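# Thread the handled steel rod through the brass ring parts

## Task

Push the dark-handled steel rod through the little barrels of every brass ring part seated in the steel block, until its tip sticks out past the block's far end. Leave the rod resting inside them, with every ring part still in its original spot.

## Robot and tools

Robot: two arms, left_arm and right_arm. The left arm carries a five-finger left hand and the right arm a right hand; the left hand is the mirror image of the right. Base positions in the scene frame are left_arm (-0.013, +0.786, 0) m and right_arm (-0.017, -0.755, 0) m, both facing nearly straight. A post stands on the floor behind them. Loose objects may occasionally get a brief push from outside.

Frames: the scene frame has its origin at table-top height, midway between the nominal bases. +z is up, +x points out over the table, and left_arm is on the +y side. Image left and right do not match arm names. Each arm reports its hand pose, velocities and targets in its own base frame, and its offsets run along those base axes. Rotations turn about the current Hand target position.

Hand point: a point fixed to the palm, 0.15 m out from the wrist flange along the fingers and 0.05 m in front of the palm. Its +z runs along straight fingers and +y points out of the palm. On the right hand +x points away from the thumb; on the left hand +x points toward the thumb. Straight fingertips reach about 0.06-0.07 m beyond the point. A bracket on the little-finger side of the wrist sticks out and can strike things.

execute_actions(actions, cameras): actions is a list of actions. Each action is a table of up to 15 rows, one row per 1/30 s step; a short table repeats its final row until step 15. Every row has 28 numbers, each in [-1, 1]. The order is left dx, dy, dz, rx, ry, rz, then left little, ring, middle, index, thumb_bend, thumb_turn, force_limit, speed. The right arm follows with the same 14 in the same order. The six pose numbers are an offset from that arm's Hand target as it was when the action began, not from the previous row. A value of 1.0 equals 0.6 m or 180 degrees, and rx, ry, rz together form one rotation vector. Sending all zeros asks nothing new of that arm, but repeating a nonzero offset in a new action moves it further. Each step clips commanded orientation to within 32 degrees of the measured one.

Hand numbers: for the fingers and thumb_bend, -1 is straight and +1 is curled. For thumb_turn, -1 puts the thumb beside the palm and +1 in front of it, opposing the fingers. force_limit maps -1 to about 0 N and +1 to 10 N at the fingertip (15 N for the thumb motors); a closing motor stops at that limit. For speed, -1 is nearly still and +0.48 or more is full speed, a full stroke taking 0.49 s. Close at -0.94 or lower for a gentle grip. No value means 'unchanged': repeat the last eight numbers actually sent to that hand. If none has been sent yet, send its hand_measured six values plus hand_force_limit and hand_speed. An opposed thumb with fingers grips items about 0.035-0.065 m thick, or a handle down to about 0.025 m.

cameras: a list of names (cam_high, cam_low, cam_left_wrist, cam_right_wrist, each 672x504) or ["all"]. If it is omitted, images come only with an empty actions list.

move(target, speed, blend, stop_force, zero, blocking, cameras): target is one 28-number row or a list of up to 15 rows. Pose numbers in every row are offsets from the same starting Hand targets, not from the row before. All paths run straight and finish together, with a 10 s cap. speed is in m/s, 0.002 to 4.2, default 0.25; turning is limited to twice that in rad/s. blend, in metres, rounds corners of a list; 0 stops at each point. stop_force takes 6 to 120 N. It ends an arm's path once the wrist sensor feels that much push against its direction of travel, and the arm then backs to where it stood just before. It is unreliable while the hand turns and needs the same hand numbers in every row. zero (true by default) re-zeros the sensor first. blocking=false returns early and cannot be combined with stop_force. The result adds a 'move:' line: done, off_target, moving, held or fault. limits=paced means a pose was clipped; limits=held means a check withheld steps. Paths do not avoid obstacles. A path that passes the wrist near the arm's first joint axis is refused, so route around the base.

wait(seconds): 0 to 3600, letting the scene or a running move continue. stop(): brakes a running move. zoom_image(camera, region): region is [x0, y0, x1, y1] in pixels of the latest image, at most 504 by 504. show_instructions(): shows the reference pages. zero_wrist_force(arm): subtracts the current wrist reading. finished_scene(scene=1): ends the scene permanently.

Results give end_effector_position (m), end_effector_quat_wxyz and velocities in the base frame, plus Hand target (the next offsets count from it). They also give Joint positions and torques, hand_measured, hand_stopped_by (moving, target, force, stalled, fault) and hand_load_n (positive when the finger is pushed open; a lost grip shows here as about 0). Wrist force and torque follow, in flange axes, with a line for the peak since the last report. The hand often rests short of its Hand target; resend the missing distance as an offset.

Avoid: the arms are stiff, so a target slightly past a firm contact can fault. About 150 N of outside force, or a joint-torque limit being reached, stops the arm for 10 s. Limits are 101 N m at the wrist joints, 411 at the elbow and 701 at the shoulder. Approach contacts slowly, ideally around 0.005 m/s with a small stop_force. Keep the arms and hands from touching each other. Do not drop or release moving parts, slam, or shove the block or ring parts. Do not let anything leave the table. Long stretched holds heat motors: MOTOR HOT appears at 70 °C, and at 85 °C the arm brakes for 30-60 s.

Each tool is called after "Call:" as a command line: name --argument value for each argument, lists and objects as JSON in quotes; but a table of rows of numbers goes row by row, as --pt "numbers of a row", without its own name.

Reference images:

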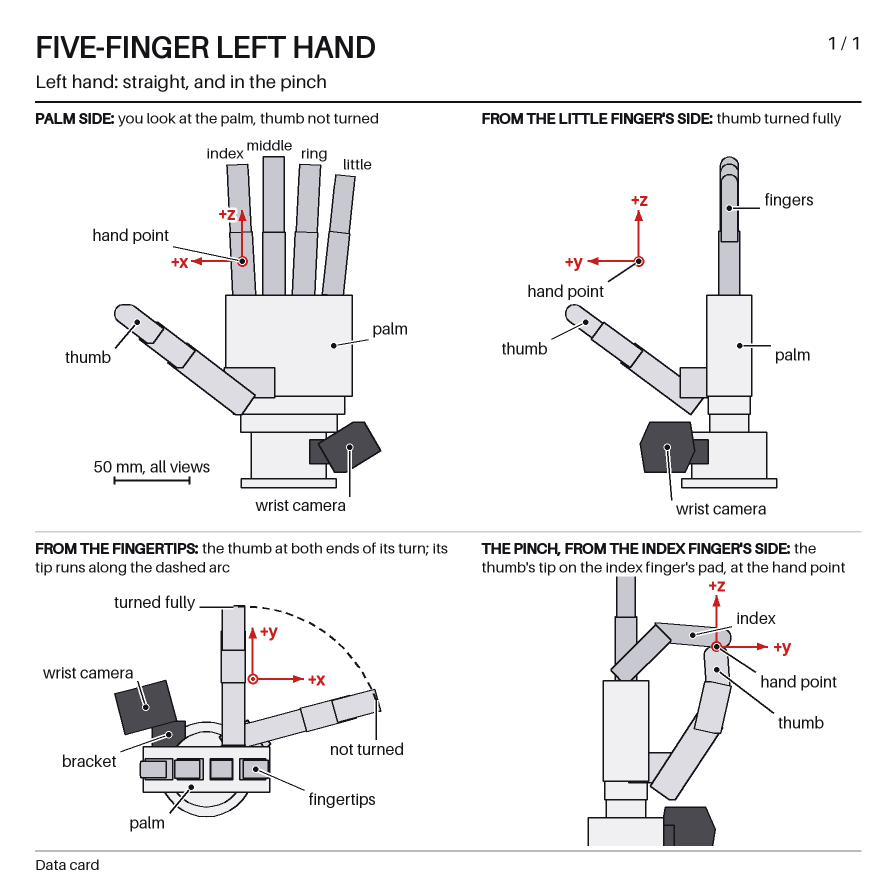

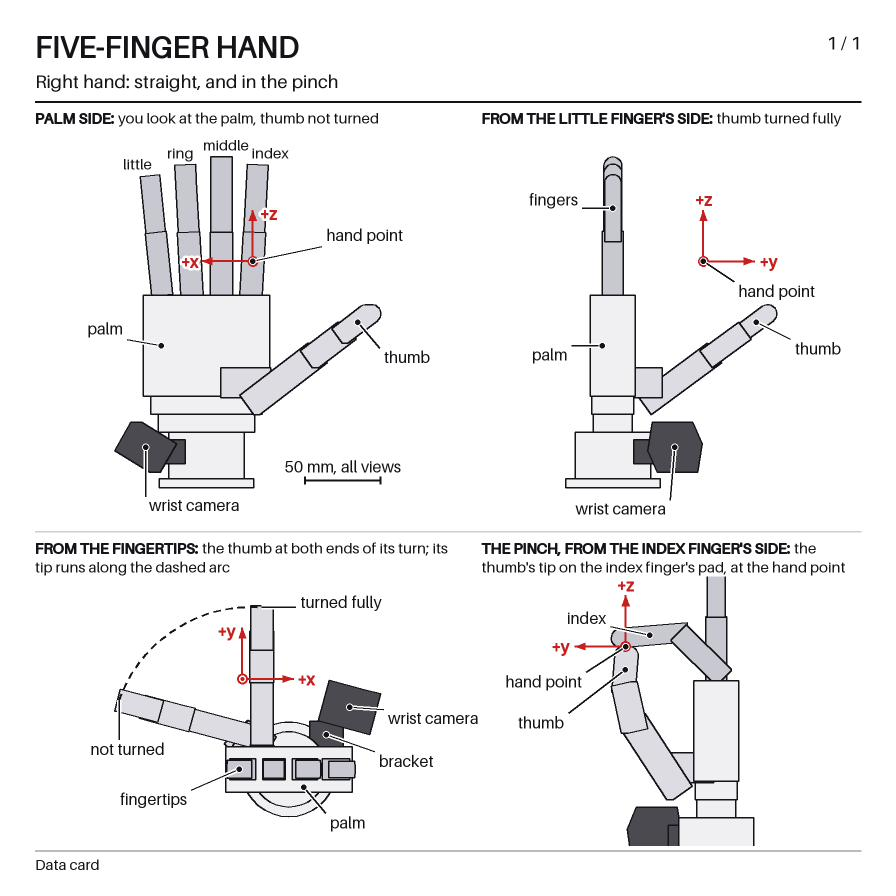

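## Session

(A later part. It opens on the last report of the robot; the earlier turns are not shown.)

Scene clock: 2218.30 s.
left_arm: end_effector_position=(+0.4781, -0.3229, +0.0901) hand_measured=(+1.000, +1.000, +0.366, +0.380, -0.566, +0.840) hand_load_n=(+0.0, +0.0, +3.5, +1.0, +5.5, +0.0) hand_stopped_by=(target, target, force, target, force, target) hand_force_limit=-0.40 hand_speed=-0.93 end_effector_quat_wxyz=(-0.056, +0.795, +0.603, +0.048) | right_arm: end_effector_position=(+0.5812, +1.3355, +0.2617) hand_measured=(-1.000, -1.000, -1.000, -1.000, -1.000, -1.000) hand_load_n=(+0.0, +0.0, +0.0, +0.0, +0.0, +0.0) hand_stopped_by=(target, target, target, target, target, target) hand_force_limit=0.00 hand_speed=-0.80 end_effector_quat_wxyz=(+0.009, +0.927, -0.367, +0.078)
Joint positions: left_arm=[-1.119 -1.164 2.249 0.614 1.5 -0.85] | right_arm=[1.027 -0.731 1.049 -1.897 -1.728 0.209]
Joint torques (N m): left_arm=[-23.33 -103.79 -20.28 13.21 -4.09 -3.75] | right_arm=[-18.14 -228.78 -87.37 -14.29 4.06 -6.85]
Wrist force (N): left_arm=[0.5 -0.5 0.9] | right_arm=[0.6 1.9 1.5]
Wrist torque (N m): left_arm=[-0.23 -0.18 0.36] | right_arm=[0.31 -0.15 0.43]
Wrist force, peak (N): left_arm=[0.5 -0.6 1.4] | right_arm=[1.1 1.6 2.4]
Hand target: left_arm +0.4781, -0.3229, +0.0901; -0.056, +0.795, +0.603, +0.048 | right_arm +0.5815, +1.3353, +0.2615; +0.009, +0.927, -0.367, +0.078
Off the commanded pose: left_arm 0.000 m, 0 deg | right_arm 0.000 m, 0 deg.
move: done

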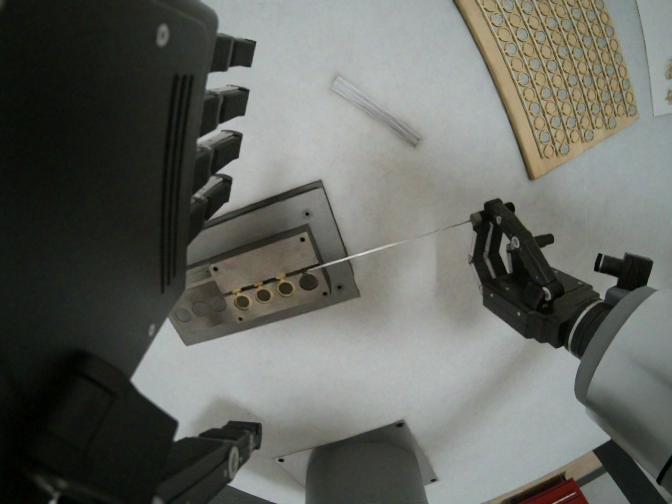

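Call:
zoom_image --camera "cam_right_wrist" --region '[215, 270, 265, 305]'

Call:
zoom_image --camera "cam_right_wrist" --region '[255, 262, 305, 297]'

Call:
zoom_image --camera "cam_right_wrist" --region '[285, 250, 335, 285]'

Scaled by 10.080 from the camera's image (finer frame: 960x720).

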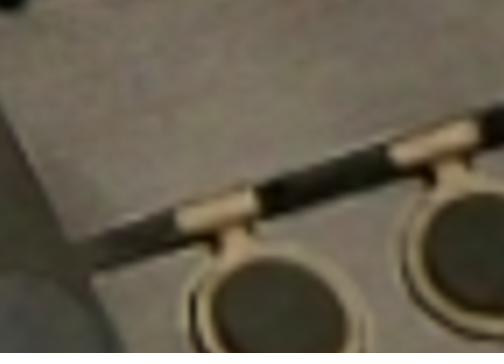

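Scaled by 10.080 from the camera's image (finer frame: 960x720).

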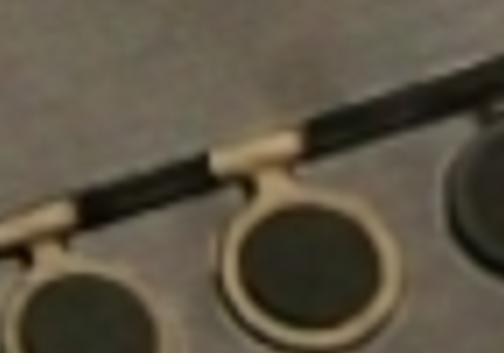

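Scaled by 10.080 from the camera's image (finer frame: 960x720).

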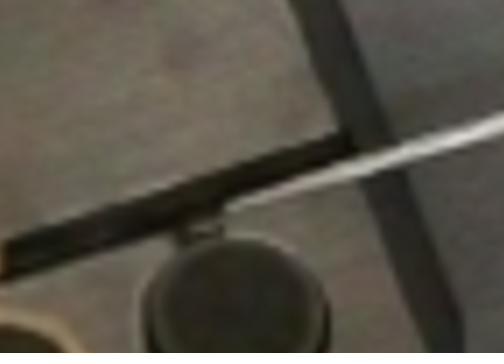

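Call:
move --target '[0,0,0,0,0,0, 1, 1, 0.40, 0.38, -0.2, 0.84, -0.4, -0.93, 0.2008,-0.0105,-0.0308,0.0671,0.1241,0, -1,-1,-1,-1,-1,-1,0,-0.8]' --speed 0.12 --cameras '["cam_right_wrist"]'

Call:
zoom_image --camera "cam_right_wrist" --region '[260, 270, 310, 305]'

Call:
zoom_image --camera "cam_right_wrist" --region '[300, 265, 350, 300]'

Call:
zoom_image --camera "cam_right_wrist" --region '[335, 260, 385, 295]'

Call:
zoom_image --camera "cam_right_wrist" --region '[480, 235, 530, 270]'

Scene clock: 2259.80 s.
left_arm: end_effector_position=(+0.4781, -0.3229, +0.0901) hand_measured=(+1.000, +1.000, +0.366, +0.380, -0.566, +0.840) hand_load_n=(+0.0, +0.0, +3.5, +1.0, +5.5, +0.0) hand_stopped_by=(target, target, force, target, force, target) hand_force_limit=-0.40 hand_speed=-0.93 end_effector_quat_wxyz=(-0.056, +0.795, +0.603, +0.048) | right_arm: end_effector_position=(+0.7018, +1.3290, +0.2430) hand_measured=(-1.000, -1.000, -1.000, -1.000, -1.000, -1.000) hand_load_n=(+0.0, -0.5, +0.0, +0.0, -0.5, +0.0) hand_stopped_by=(target, target, target, target, target, target) hand_force_limit=0.00 hand_speed=-0.80 end_effector_quat_wxyz=(-0.017, +0.920, -0.364, -0.141)
Joint positions: left_arm=[-1.119 -1.164 2.249 0.614 1.5 -0.85] | right_arm=[0.869 -0.647 0.939 -1.803 -1.291 0.044]
Joint torques (N m): left_arm=[-21.02 -106.64 -18.84 13.35 -4.12 -3.52] | right_arm=[-16.13 -240.31 -112.1 -2.07 6.41 -5.85]
Wrist force (N): left_arm=[0.3 -0.4 1.0] | right_arm=[-0.2 1.1 1.3]
Wrist torque (N m): left_arm=[-0.22 -0.14 0.35] | right_arm=[0.21 0.09 0.34]
Wrist force, peak (N): left_arm=[0.7 -0.5 1.1] | right_arm=[-0.5 2.7 1.0]
Hand target: left_arm +0.4781, -0.3229, +0.0901; -0.056, +0.795, +0.603, +0.048 | right_arm +0.7019, +1.3290, +0.2430; -0.017, +0.920, -0.364, -0.141
Off the commanded pose: left_arm 0.000 m, 0 deg | right_arm 0.000 m, 0 deg.
move: done

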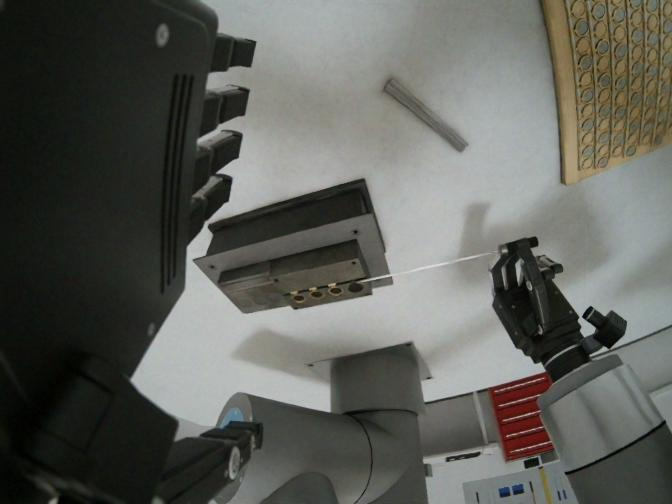

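Scaled by 10.080 from the camera's image (finer frame: 960x720).

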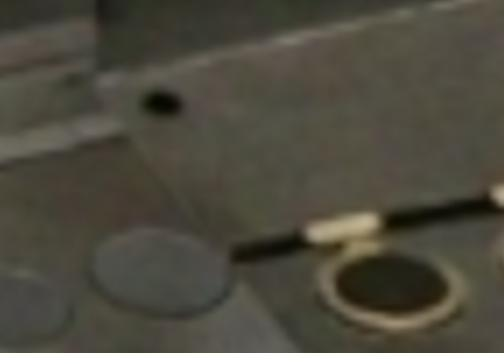

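Scaled by 10.080 from the camera's image (finer frame: 960x720).

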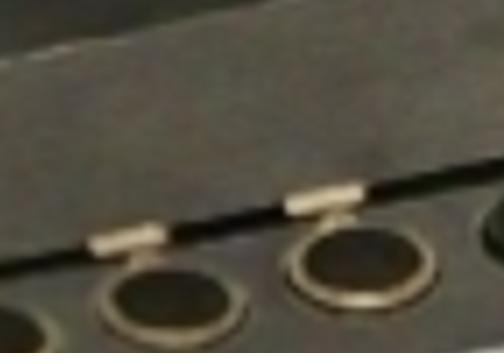

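Scaled by 10.080 from the camera's image (finer frame: 960x720).

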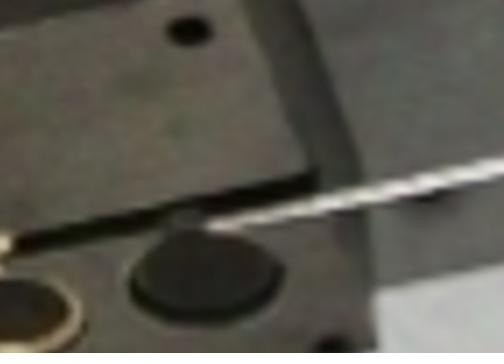

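Scaled by 10.080 from the camera's image (finer frame: 960x720).

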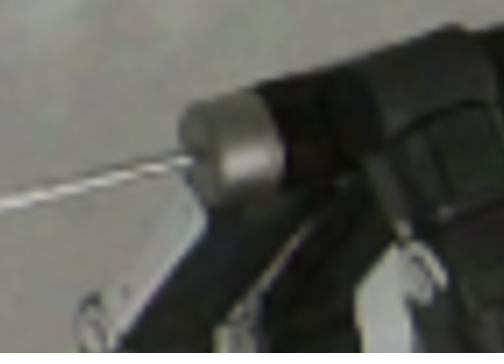

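Call:
move --target '[0.0125, 0, 0.01067, -0.00821, 0.00145, 0.0111, 1, 1, 0.40, 0.38, -0.2, 0.84, -0.4, -0.93, 0,0,0,0,0,0, -1,-1,-1,-1,-1,-1,0,-0.8]' --speed 0.02 --cameras '["cam_right_wrist"]'

Call:
zoom_image --camera "cam_right_wrist" --region '[335, 260, 385, 295]'

Call:
zoom_image --camera "cam_right_wrist" --region '[470, 235, 520, 270]'

Scene clock: 2331.83 s.
left_arm: end_effector_position=(+0.4855, -0.3229, +0.0964) hand_measured=(+1.000, +1.000, +0.366, +0.380, -0.566, +0.840) hand_load_n=(+0.0, +0.0, +3.5, +1.0, +5.5, +0.0) hand_stopped_by=(target, target, force, target, force, target) hand_force_limit=-0.40 hand_speed=-0.93 end_effector_quat_wxyz=(-0.048, +0.785, +0.617, +0.037) | right_arm: end_effector_position=(+0.7019, +1.3290, +0.2430) hand_measured=(-1.000, -1.000, -1.000, -1.000, -1.000, -1.000) hand_load_n=(+0.0, +0.0, +0.0, +0.0, +0.0, +0.0) hand_stopped_by=(target, target, target, target, target, target) hand_force_limit=0.00 hand_speed=-0.80 end_effector_quat_wxyz=(-0.017, +0.920, -0.364, -0.141)
Joint positions: left_arm=[-1.096 -1.176 2.239 0.616 1.516 -0.86] | right_arm=[0.869 -0.647 0.939 -1.803 -1.291 0.044]
Joint torques (N m): left_arm=[18.8 -147.59 -52.18 13.66 4.52 -4.15] | right_arm=[-15.77 -242.01 -110.83 -2.65 5.84 -5.76]
Wrist force (N): left_arm=[0.2 -0.8 0.6] | right_arm=[-0.6 1.4 1.6]
Wrist torque (N m): left_arm=[-0.25 -0.13 0.38] | right_arm=[0.25 0.16 0.31]
Wrist force, peak (N): left_arm=[0.5 -0.6 1.3] | right_arm=[-0.7 1.4 1.8]
Hand target: left_arm +0.4856, -0.3229, +0.0965; -0.048, +0.785, +0.617, +0.037 | right_arm +0.7019, +1.3290, +0.2430; -0.017, +0.920, -0.364, -0.141
Off the commanded pose: left_arm 0.000 m, 0 deg | right_arm 0.000 m, 0 deg.
move: done

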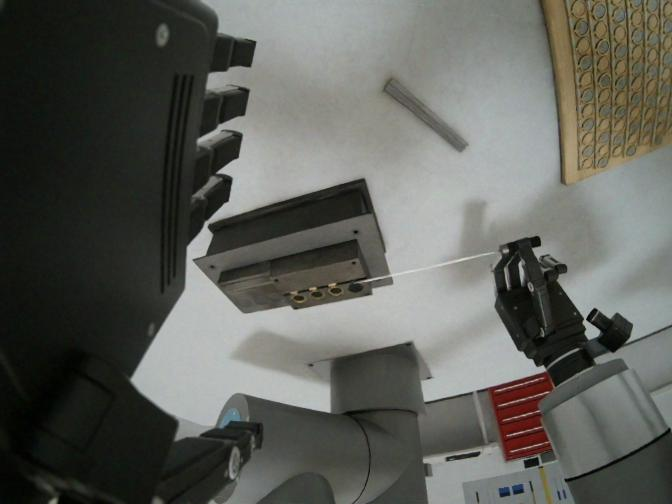

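Scaled by 10.080 from the camera's image (finer frame: 960x720).

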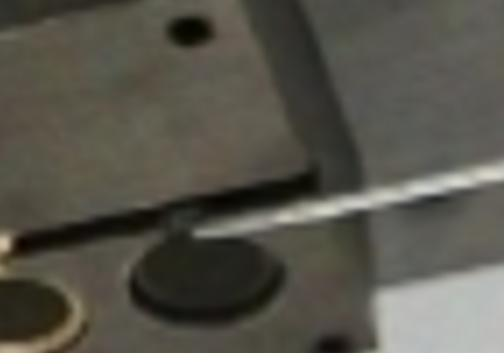

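Scaled by 10.080 from the camera's image (finer frame: 960x720).

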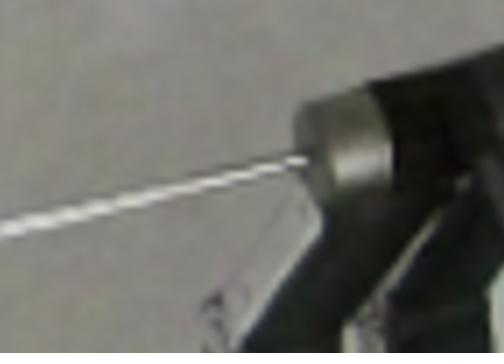

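Call:
move --target '[0,0,0,0,0,0, 1, 1, 0.40, 0.38, -0.2, 0.84, -0.4, -0.93, -0.2008,0.0105,0.0308,-0.0671,-0.1241,0, -1,-1,-1,-1,-1,-1,0,-0.8]' --speed 0.12 --cameras '["cam_right_wrist"]'

Call:
zoom_image --camera "cam_right_wrist" --region '[285, 250, 335, 285]'

Call:
zoom_image --camera "cam_right_wrist" --region '[440, 200, 490, 235]'

Scene clock: 2342.70 s.
left_arm: end_effector_position=(+0.4856, -0.3229, +0.0965) hand_measured=(+1.000, +1.000, +0.366, +0.380, -0.566, +0.840) hand_load_n=(+0.0, +0.0, +3.5, +1.0, +5.5, +0.0) hand_stopped_by=(target, target, force, target, force, target) hand_force_limit=-0.40 hand_speed=-0.93 end_effector_quat_wxyz=(-0.048, +0.785, +0.617, +0.037) | right_arm: end_effector_position=(+0.5816, +1.3353, +0.2615) hand_measured=(-1.000, -1.000, -1.000, -1.000, -1.000, -1.000) hand_load_n=(+0.0, +0.0, +0.0, +0.0, -0.5, +0.0) hand_stopped_by=(target, target, target, target, target, target) hand_force_limit=0.00 hand_speed=-0.80 end_effector_quat_wxyz=(+0.009, +0.927, -0.367, +0.078)
Joint positions: left_arm=[-1.096 -1.176 2.239 0.616 1.516 -0.86] | right_arm=[1.027 -0.73 1.049 -1.897 -1.728 0.209]
Joint torques (N m): left_arm=[19.1 -146.92 -51.02 13.48 4.59 -3.39] | right_arm=[9.54 -282.24 -89.42 -13.54 -4.68 5.19]
Wrist force (N): left_arm=[0.2 -0.4 0.9] | right_arm=[0.5 1.7 1.8]
Wrist torque (N m): left_arm=[-0.20 -0.12 0.36] | right_arm=[0.27 -0.16 -0.12]
Wrist force, peak (N): left_arm=[0.2 -0.6 1.3] | right_arm=[0.6 2.0 1.9]
Hand target: left_arm +0.4856, -0.3229, +0.0965; -0.048, +0.785, +0.617, +0.037 | right_arm +0.5815, +1.3353, +0.2615; +0.009, +0.927, -0.367, +0.078
Off the commanded pose: left_arm 0.000 m, 0 deg | right_arm 0.000 m, 0 deg.
move: done

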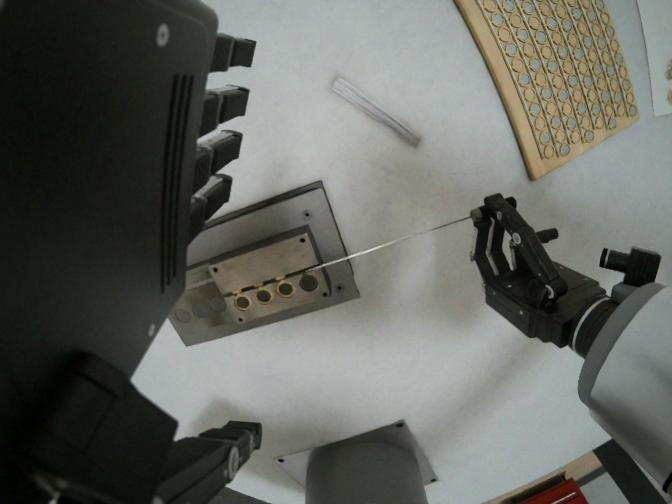

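Scaled by 10.080 from the camera's image (finer frame: 960x720).

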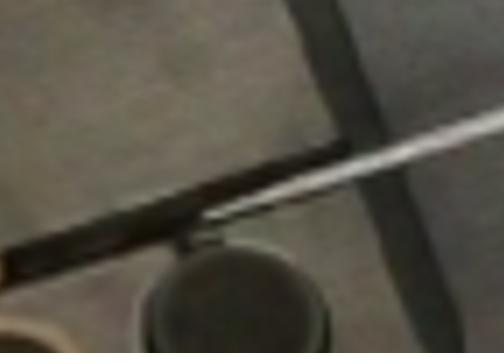

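Scaled by 10.080 from the camera's image (finer frame: 960x720).

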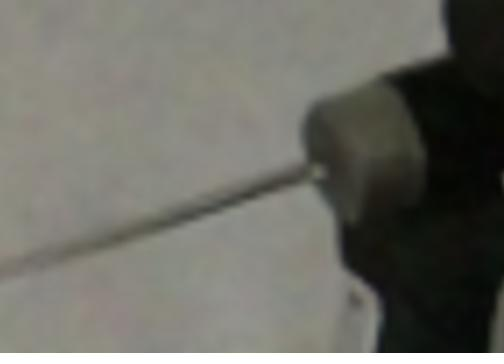

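Call:
move --target '[0.00333, 0, 0.0025, 0, 0, 0, 1, 1, 0.40, 0.38, -0.2, 0.84, -0.4, -0.93, 0,0,0,0,0,0, -1,-1,-1,-1,-1,-1,0,-0.8]' --speed 0.02 --cameras '["cam_right_wrist"]'

Call:
zoom_image --camera "cam_right_wrist" --region '[285, 250, 335, 285]'

Call:
zoom_image --camera "cam_right_wrist" --region '[440, 200, 490, 235]'

Scene clock: 2407.13 s.
left_arm: end_effector_position=(+0.4875, -0.3229, +0.0980) hand_measured=(+1.000, +1.000, +0.366, +0.380, -0.566, +0.840) hand_load_n=(+0.0, +0.0, +3.5, +1.0, +5.5, +0.0) hand_stopped_by=(target, target, force, target, force, target) hand_force_limit=-0.40 hand_speed=-0.93 end_effector_quat_wxyz=(-0.048, +0.785, +0.617, +0.037) | right_arm: end_effector_position=(+0.5815, +1.3353, +0.2615) hand_measured=(-1.000, -1.000, -1.000, -1.000, -1.000, -1.000) hand_load_n=(+0.0, +0.0, +0.0, +0.0, +0.0, +0.0) hand_stopped_by=(target, target, target, target, target, target) hand_force_limit=0.00 hand_speed=-0.80 end_effector_quat_wxyz=(+0.009, +0.927, -0.367, +0.078)
Joint positions: left_arm=[-1.092 -1.177 2.236 0.619 1.516 -0.857] | right_arm=[1.027 -0.73 1.049 -1.897 -1.728 0.209]
Joint torques (N m): left_arm=[17.72 -148.34 -53.71 13.61 -3.61 3.82] | right_arm=[17.96 -280.9 -89.85 -14.12 -4.48 5.59]
Wrist force (N): left_arm=[0.3 -0.4 1.0] | right_arm=[0.6 1.5 1.3]
Wrist torque (N m): left_arm=[-0.21 -0.14 -0.03] | right_arm=[0.25 -0.15 -0.12]
Wrist force, peak (N): left_arm=[0.3 -0.6 1.3] | right_arm=[0.2 2.1 1.7]
Hand target: left_arm +0.4876, -0.3229, +0.0980; -0.048, +0.785, +0.617, +0.037 | right_arm +0.5815, +1.3353, +0.2615; +0.009, +0.927, -0.367, +0.078
Off the commanded pose: left_arm 0.000 m, 0 deg | right_arm 0.000 m, 0 deg.
move: done

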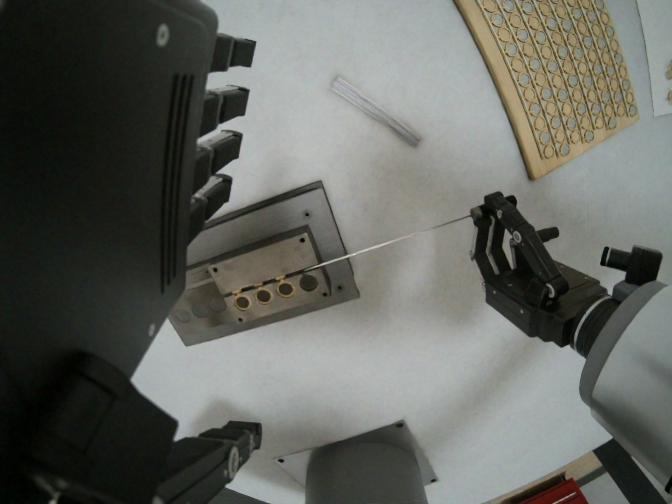

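Scaled by 10.080 from the camera's image (finer frame: 960x720).

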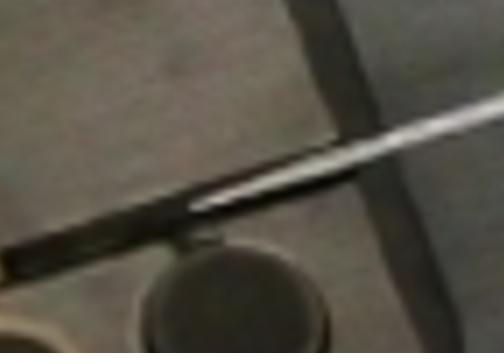

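Scaled by 10.080 from the camera's image (finer frame: 960x720).

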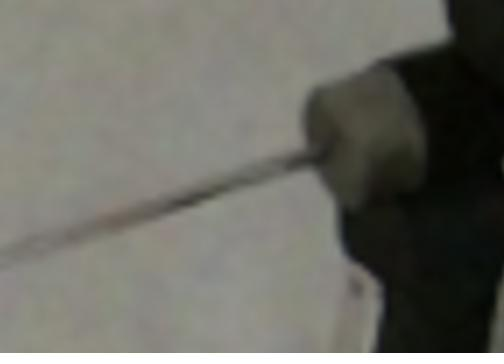

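Call:
move --target '[0.0083, 0.066, 0, 0, 0, 0, 1, 1, 0.40, 0.38, -0.2, 0.84, -0.4, -0.93, 0,0,0,0,0,0, -1,-1,-1,-1,-1,-1,0,-0.8]' --speed 0.03 --cameras '["cam_right_wrist"]'

Call:
zoom_image --camera "cam_right_wrist" --region '[245, 262, 295, 297]'

Call:
zoom_image --camera "cam_right_wrist" --region '[285, 250, 335, 285]'

Call:
zoom_image --camera "cam_right_wrist" --region '[410, 210, 460, 245]'

Scene clock: 2418.20 s.
left_arm: end_effector_position=(+0.4925, -0.2836, +0.0980) hand_measured=(+1.000, +1.000, +0.366, +0.380, -0.566, +0.840) hand_load_n=(+0.0, +0.0, +3.5, +1.0, +5.5, +0.0) hand_stopped_by=(target, target, force, target, force, target) hand_force_limit=-0.40 hand_speed=-0.93 end_effector_quat_wxyz=(-0.048, +0.785, +0.617, +0.037) | right_arm: end_effector_position=(+0.5815, +1.3353, +0.2615) hand_measured=(-1.000, -1.000, -1.000, -1.000, -1.000, -1.000) hand_load_n=(+0.0, +0.0, +0.0, +0.0, +0.0, +0.0) hand_stopped_by=(target, target, target, target, target, target) hand_force_limit=0.00 hand_speed=-0.80 end_effector_quat_wxyz=(+0.009, +0.927, -0.367, +0.078)
Joint positions: left_arm=[-1.047 -1.194 2.268 0.602 1.511 -0.812] | right_arm=[1.027 -0.73 1.049 -1.897 -1.728 0.209]
Joint torques (N m): left_arm=[22.46 -138.84 -18.34 4.06 -3.15 4.74] | right_arm=[17.66 -277.58 -88.46 -13.49 -3.74 4.91]
Wrist force (N): left_arm=[0.4 -0.5 0.9] | right_arm=[0.3 1.7 1.3]
Wrist torque (N m): left_arm=[-0.22 -0.16 -0.03] | right_arm=[0.29 -0.09 -0.13]
Wrist force, peak (N): left_arm=[0.7 -0.4 1.3] | right_arm=[0.7 2.1 1.6]
Hand target: left_arm +0.4926, -0.2833, +0.0980; -0.048, +0.785, +0.617, +0.037 | right_arm +0.5815, +1.3353, +0.2615; +0.009, +0.927, -0.367, +0.078
Off the commanded pose: left_arm 0.000 m, 0 deg | right_arm 0.000 m, 0 deg.
move: done

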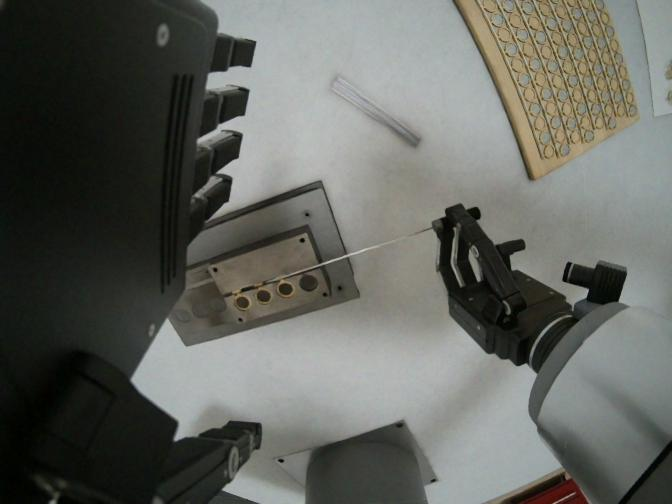

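Scaled by 10.080 from the camera's image (finer frame: 960x720).

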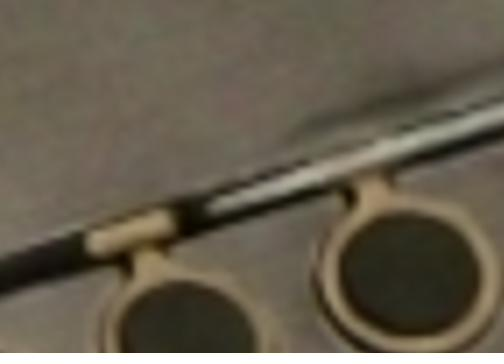

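Scaled by 10.080 from the camera's image (finer frame: 960x720).

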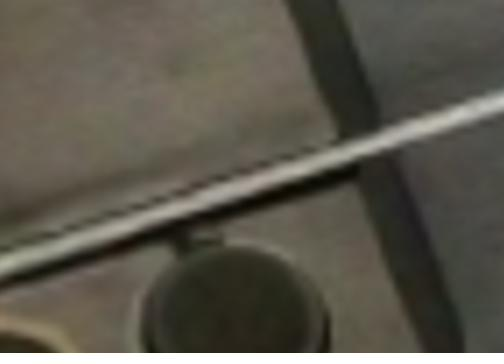

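Scaled by 10.080 from the camera's image (finer frame: 960x720).

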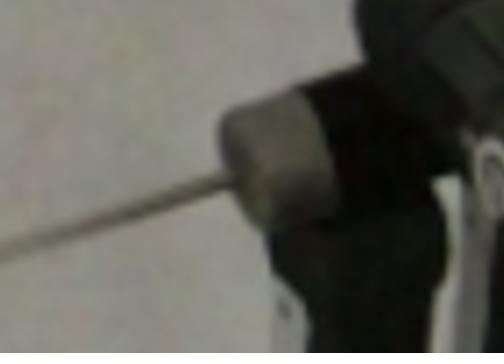

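Call:
move --target '[0,0,0,0,0,0, 1, 1, 0.40, 0.38, -0.2, 0.84, -0.4, -0.93, 0.1633,-0.1027,-0.145,0.1136,0.2101,0, -1,-1,-1,-1,-1,-1,0,-0.8]' --speed 0.12 --cameras '["cam_right_wrist"]'

Call:
zoom_image --camera "cam_right_wrist" --region '[250, 262, 300, 297]'

Call:
zoom_image --camera "cam_right_wrist" --region '[285, 255, 335, 290]'

Call:
zoom_image --camera "cam_right_wrist" --region '[390, 245, 440, 280]'

Scene clock: 2441.07 s.
left_arm: end_effector_position=(+0.4926, -0.2833, +0.0980) hand_measured=(+1.000, +1.000, +0.366, +0.380, -0.566, +0.840) hand_load_n=(+0.0, +0.5, +3.0, +1.0, +5.5, +0.0) hand_stopped_by=(target, target, force, target, force, target) hand_force_limit=-0.40 hand_speed=-0.93 end_effector_quat_wxyz=(-0.048, +0.785, +0.617, +0.037) | right_arm: end_effector_position=(+0.6794, +1.2737, +0.1745) hand_measured=(-1.000, -1.000, -1.000, -1.000, -1.000, -1.000) hand_load_n=(+0.0, +0.0, +0.0, +0.0, +0.0, +0.0) hand_stopped_by=(target, target, target, target, target, target) hand_force_limit=0.00 hand_speed=-0.80 end_effector_quat_wxyz=(-0.035, +0.889, -0.352, -0.290)
Joint positions: left_arm=[-1.047 -1.194 2.268 0.602 1.511 -0.811] | right_arm=[0.803 -0.656 1.11 -1.846 -1.003 -0.066]
Joint torques (N m): left_arm=[18.53 -142.04 -19.41 4.15 -3.37 3.44] | right_arm=[-23.23 -233.9 -105.22 -1.71 7.31 -5.77]
Wrist force (N): left_arm=[0.3 -0.6 1.0] | right_arm=[-0.3 1.5 1.9]
Wrist torque (N m): left_arm=[-0.23 -0.14 -0.03] | right_arm=[0.26 0.20 0.33]
Wrist force, peak (N): left_arm=[0.6 -0.9 1.2] | right_arm=[0.7 1.9 1.8]
Hand target: left_arm +0.4926, -0.2833, +0.0980; -0.048, +0.785, +0.617, +0.037 | right_arm +0.6794, +1.2737, +0.1745; -0.035, +0.889, -0.352, -0.290
Off the commanded pose: left_arm 0.000 m, 0 deg | right_arm 0.000 m, 0 deg.
move: done

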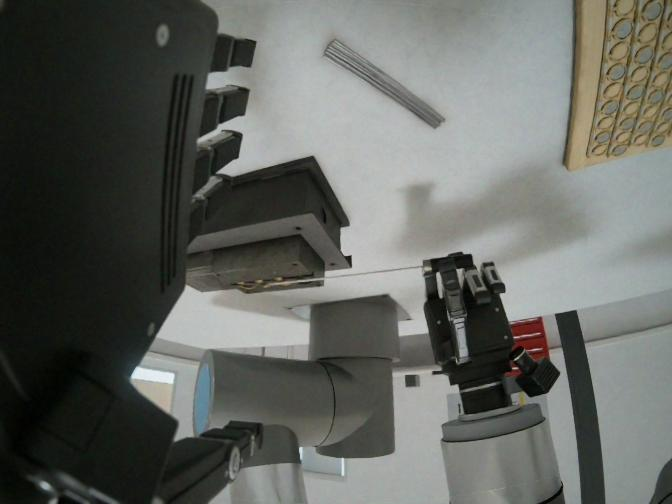

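Scaled by 10.080 from the camera's image (finer frame: 960x720).

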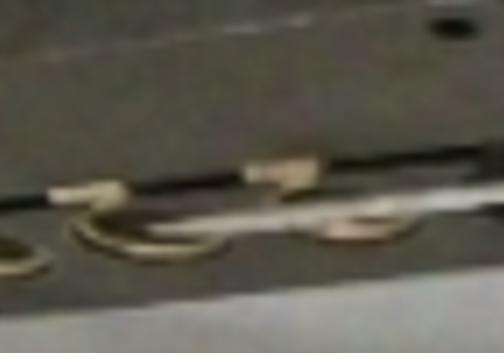

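Scaled by 10.080 from the camera's image (finer frame: 960x720).

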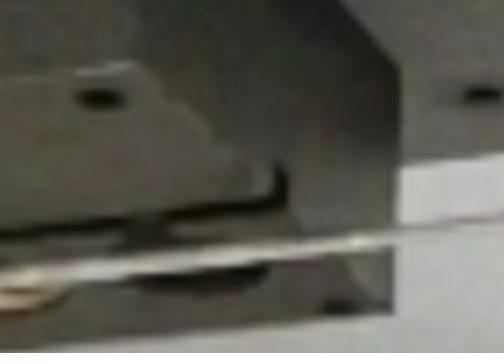

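Scaled by 10.080 from the camera's image (finer frame: 960x720).

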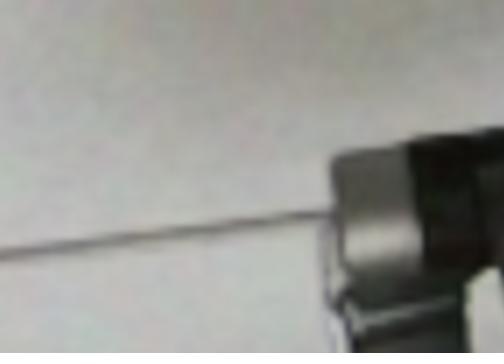

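Call:
move --target '[-0.00725, -0.0547, -0.0033, 0, 0, 0, 1, 1, 0.40, 0.38, -0.2, 0.84, -0.4, -0.93, 0,0,0,0,0,0, -1,-1,-1,-1,-1,-1,0,-0.8]' --speed 0.03 --cameras '[]'

Call:
wait --seconds 0 --cameras '["cam_right_wrist"]'

Call:
zoom_image --camera "cam_right_wrist" --region '[270, 255, 320, 290]'

Call:
zoom_image --camera "cam_right_wrist" --region '[285, 255, 335, 290]'

Scene clock: 2477.57 s.
left_arm: end_effector_position=(+0.4883, -0.3158, +0.0961) hand_measured=(+1.000, +1.000, +0.366, +0.380, -0.566, +0.840) hand_load_n=(+0.0, +0.0, +3.0, +1.0, +5.5, +0.0) hand_stopped_by=(target, target, force, target, force, target) hand_force_limit=-0.40 hand_speed=-0.93 end_effector_quat_wxyz=(-0.048, +0.785, +0.617, +0.037) | right_arm: end_effector_position=(+0.6794, +1.2737, +0.1745) hand_measured=(-1.000, -1.000, -1.000, -1.000, -1.000, -1.000) hand_load_n=(+0.0, +0.0, +0.0, +0.0, +0.0, +0.0) hand_stopped_by=(target, target, target, target, target, target) hand_force_limit=0.00 hand_speed=-0.80 end_effector_quat_wxyz=(-0.035, +0.889, -0.352, -0.290)
Joint positions: left_arm=[-1.085 -1.177 2.243 0.612 1.515 -0.849] | right_arm=[0.803 -0.656 1.11 -1.846 -1.002 -0.066]
Joint torques (N m): left_arm=[-15.68 -105.44 -51.56 12.79 4.32 -4.09] | right_arm=[-21.12 -235.52 -103.05 -2.67 7.36 -5.75]
Wrist force (N): left_arm=[0.1 -0.2 1.2] | right_arm=[-0.3 1.3 1.8]
Wrist torque (N m): left_arm=[-0.19 -0.09 0.35] | right_arm=[0.23 0.22 0.31]
Wrist force, peak (N): left_arm=[1.4 -0.3 0.9] | right_arm=[-0.4 1.4 2.2]
Hand target: left_arm +0.4882, -0.3161, +0.0961; -0.048, +0.785, +0.617, +0.037 | right_arm +0.6794, +1.2737, +0.1745; -0.035, +0.889, -0.352, -0.290
Off the commanded pose: left_arm 0.000 m, 0 deg | right_arm 0.000 m, 0 deg.
move: done

Scene clock: 2477.57 s.
left_arm: end_effector_position=(+0.4883, -0.3158, +0.0961) hand_measured=(+1.000, +1.000, +0.366, +0.380, -0.566, +0.840) hand_load_n=(+0.0, +0.0, +3.0, +1.0, +5.5, +0.0) hand_stopped_by=(target, target, force, target, force, target) hand_force_limit=-0.40 hand_speed=-0.93 end_effector_quat_wxyz=(-0.048, +0.785, +0.617, +0.037) | right_arm: end_effector_position=(+0.6794, +1.2737, +0.1745) hand_measured=(-1.000, -1.000, -1.000, -1.000, -1.000, -1.000) hand_load_n=(+0.0, +0.0, +0.0, +0.0, +0.0, +0.0) hand_stopped_by=(target, target, target, target, target, target) hand_force_limit=0.00 hand_speed=-0.80 end_effector_quat_wxyz=(-0.035, +0.889, -0.352, -0.290)
Joint positions: left_arm=[-1.085 -1.177 2.243 0.612 1.515 -0.849] | right_arm=[0.803 -0.656 1.11 -1.846 -1.002 -0.066]
Joint torques (N m): left_arm=[-15.68 -105.44 -51.56 12.79 4.32 -4.09] | right_arm=[-21.12 -235.52 -103.05 -2.67 7.36 -5.75]
Wrist force (N): left_arm=[0.1 -0.2 1.2] | right_arm=[-0.3 1.3 1.8]
Wrist torque (N m): left_arm=[-0.19 -0.09 0.35] | right_arm=[0.23 0.22 0.31]
Wrist force, peak (N): left_arm=[0.1 -0.2 1.2] | right_arm=[-0.3 1.3 1.8]
Hand target: left_arm +0.4882, -0.3161, +0.0961; -0.048, +0.785, +0.617, +0.037 | right_arm +0.6794, +1.2737, +0.1745; -0.035, +0.889, -0.352, -0.290
Off the commanded pose: left_arm 0.000 m, 0 deg | right_arm 0.000 m, 0 deg.

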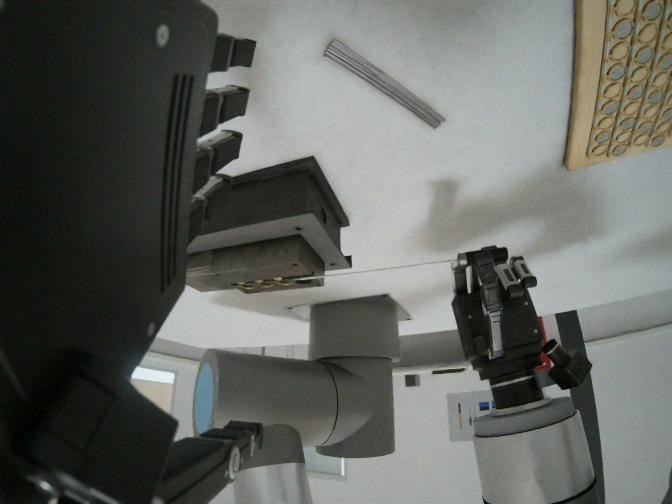

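Scaled by 10.080 from the camera's image (finer frame: 960x720).

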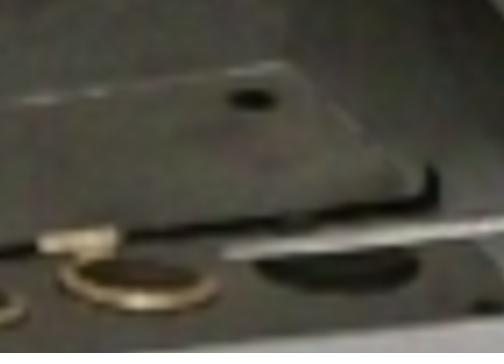

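Scaled by 10.080 from the camera's image (finer frame: 960x720).

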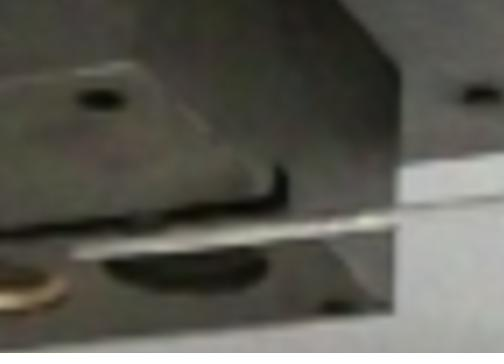

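Call:
move --target '[0,0,0,0,0,0, 1, 1, 0.40, 0.38, -0.2, 0.84, -0.4, -0.93, -0.1633,0.1027,0.145,-0.1136,-0.2101,0, -1,-1,-1,-1,-1,-1,0,-0.8]' --speed 0.12 --cameras '["cam_right_wrist"]'

Call:
zoom_image --camera "cam_right_wrist" --region '[285, 250, 335, 285]'

Scene clock: 2487.33 s.
left_arm: end_effector_position=(+0.4882, -0.3161, +0.0961) hand_measured=(+1.000, +1.000, +0.366, +0.380, -0.566, +0.840) hand_load_n=(+0.0, +0.0, +3.0, +1.0, +5.5, +0.0) hand_stopped_by=(target, target, force, target, force, target) hand_force_limit=-0.40 hand_speed=-0.93 end_effector_quat_wxyz=(-0.048, +0.785, +0.617, +0.037) | right_arm: end_effector_position=(+0.5815, +1.3353, +0.2615) hand_measured=(-1.000, -1.000, -1.000, -1.000, -1.000, -1.000) hand_load_n=(+0.0, +0.0, +0.0, +0.0, +0.0, +0.0) hand_stopped_by=(target, target, target, target, target, target) hand_force_limit=0.00 hand_speed=-0.80 end_effector_quat_wxyz=(+0.009, +0.927, -0.367, +0.078)
Joint positions: left_arm=[-1.085 -1.177 2.243 0.613 1.515 -0.85] | right_arm=[1.027 -0.731 1.049 -1.898 -1.728 0.209]
Joint torques (N m): left_arm=[-20.55 -105.76 -52.24 13.48 3.21 -3.85] | right_arm=[10.4 -226.32 -111.5 -3.6 -3.33 5.94]
Wrist force (N): left_arm=[0.2 -0.6 1.3] | right_arm=[0.8 1.7 1.4]
Wrist torque (N m): left_arm=[-0.25 -0.10 0.36] | right_arm=[0.27 -0.18 -0.11]
Wrist force, peak (N): left_arm=[0.2 -0.4 1.4] | right_arm=[-0.9 1.5 2.4]
Hand target: left_arm +0.4882, -0.3161, +0.0961; -0.048, +0.785, +0.617, +0.037 | right_arm +0.5815, +1.3353, +0.2615; +0.009, +0.927, -0.367, +0.078
Off the commanded pose: left_arm 0.000 m, 0 deg | right_arm 0.000 m, 0 deg.
move: done

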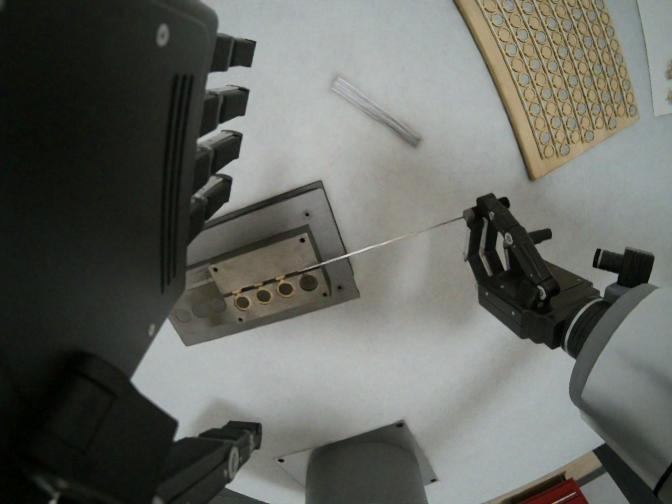

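Scaled by 10.080 from the camera's image (finer frame: 960x720).

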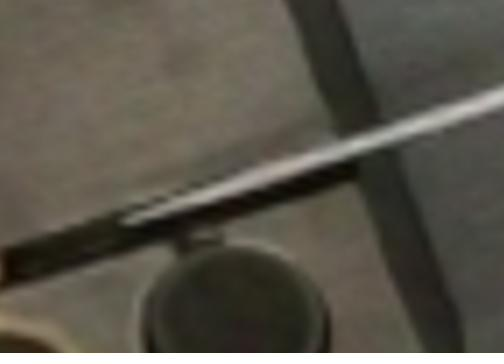

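Call:
zoom_image --camera "cam_right_wrist" --region '[285, 258, 305, 278]'

Call:
zoom_image --camera "cam_right_wrist" --region '[305, 254, 325, 274]'

Scaled by 25.200 from the camera's image (finer frame: 960x720).

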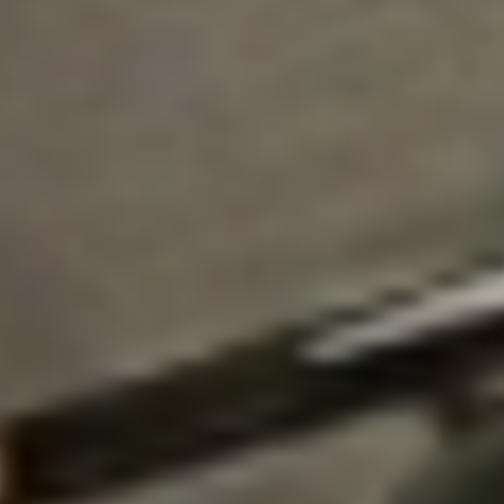

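Scaled by 25.200 from the camera's image (finer frame: 960x720).

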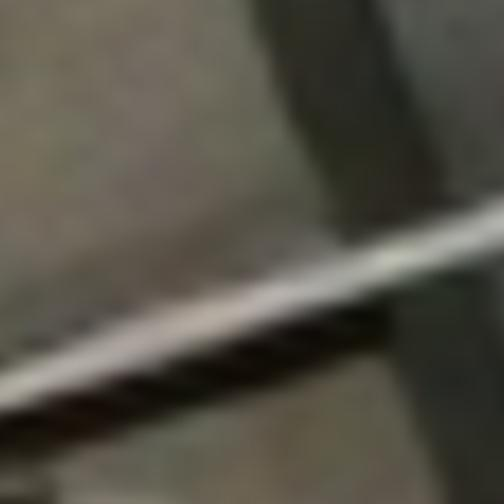

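Call:
zoom_image --camera "cam_right_wrist" --region '[216, 284, 236, 304]'

Call:
zoom_image --camera "cam_right_wrist" --region '[238, 277, 258, 297]'

Call:
zoom_image --camera "cam_right_wrist" --region '[260, 270, 280, 290]'

Scaled by 25.200 from the camera's image (finer frame: 960x720).

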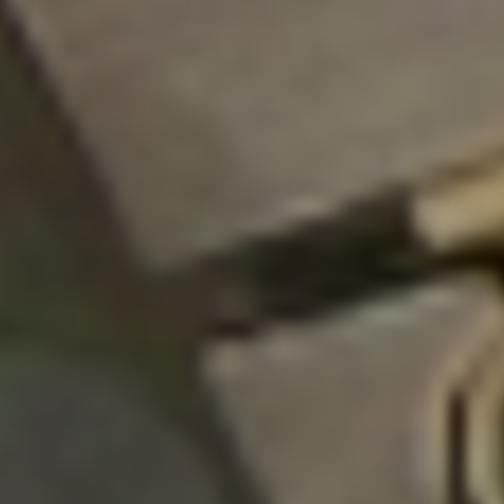

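Scaled by 25.200 from the camera's image (finer frame: 960x720).

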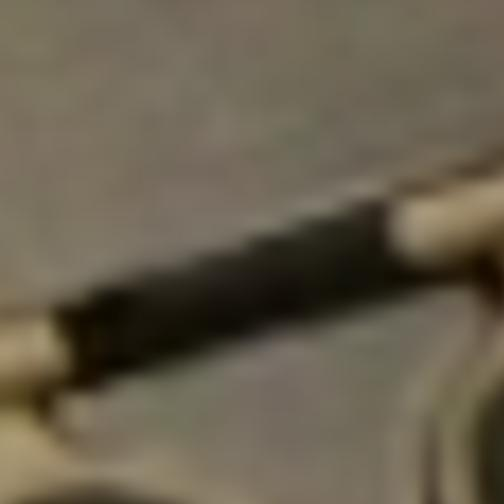

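Scaled by 25.200 from the camera's image (finer frame: 960x720).

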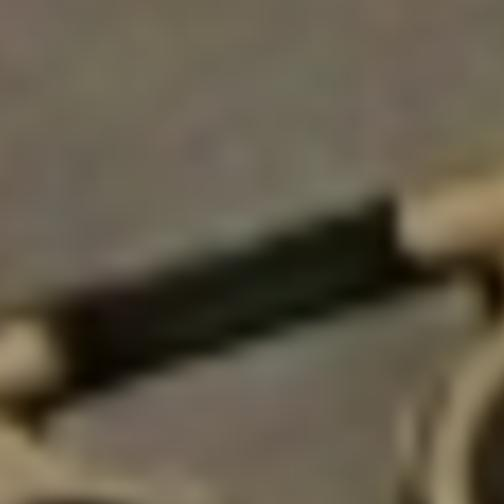

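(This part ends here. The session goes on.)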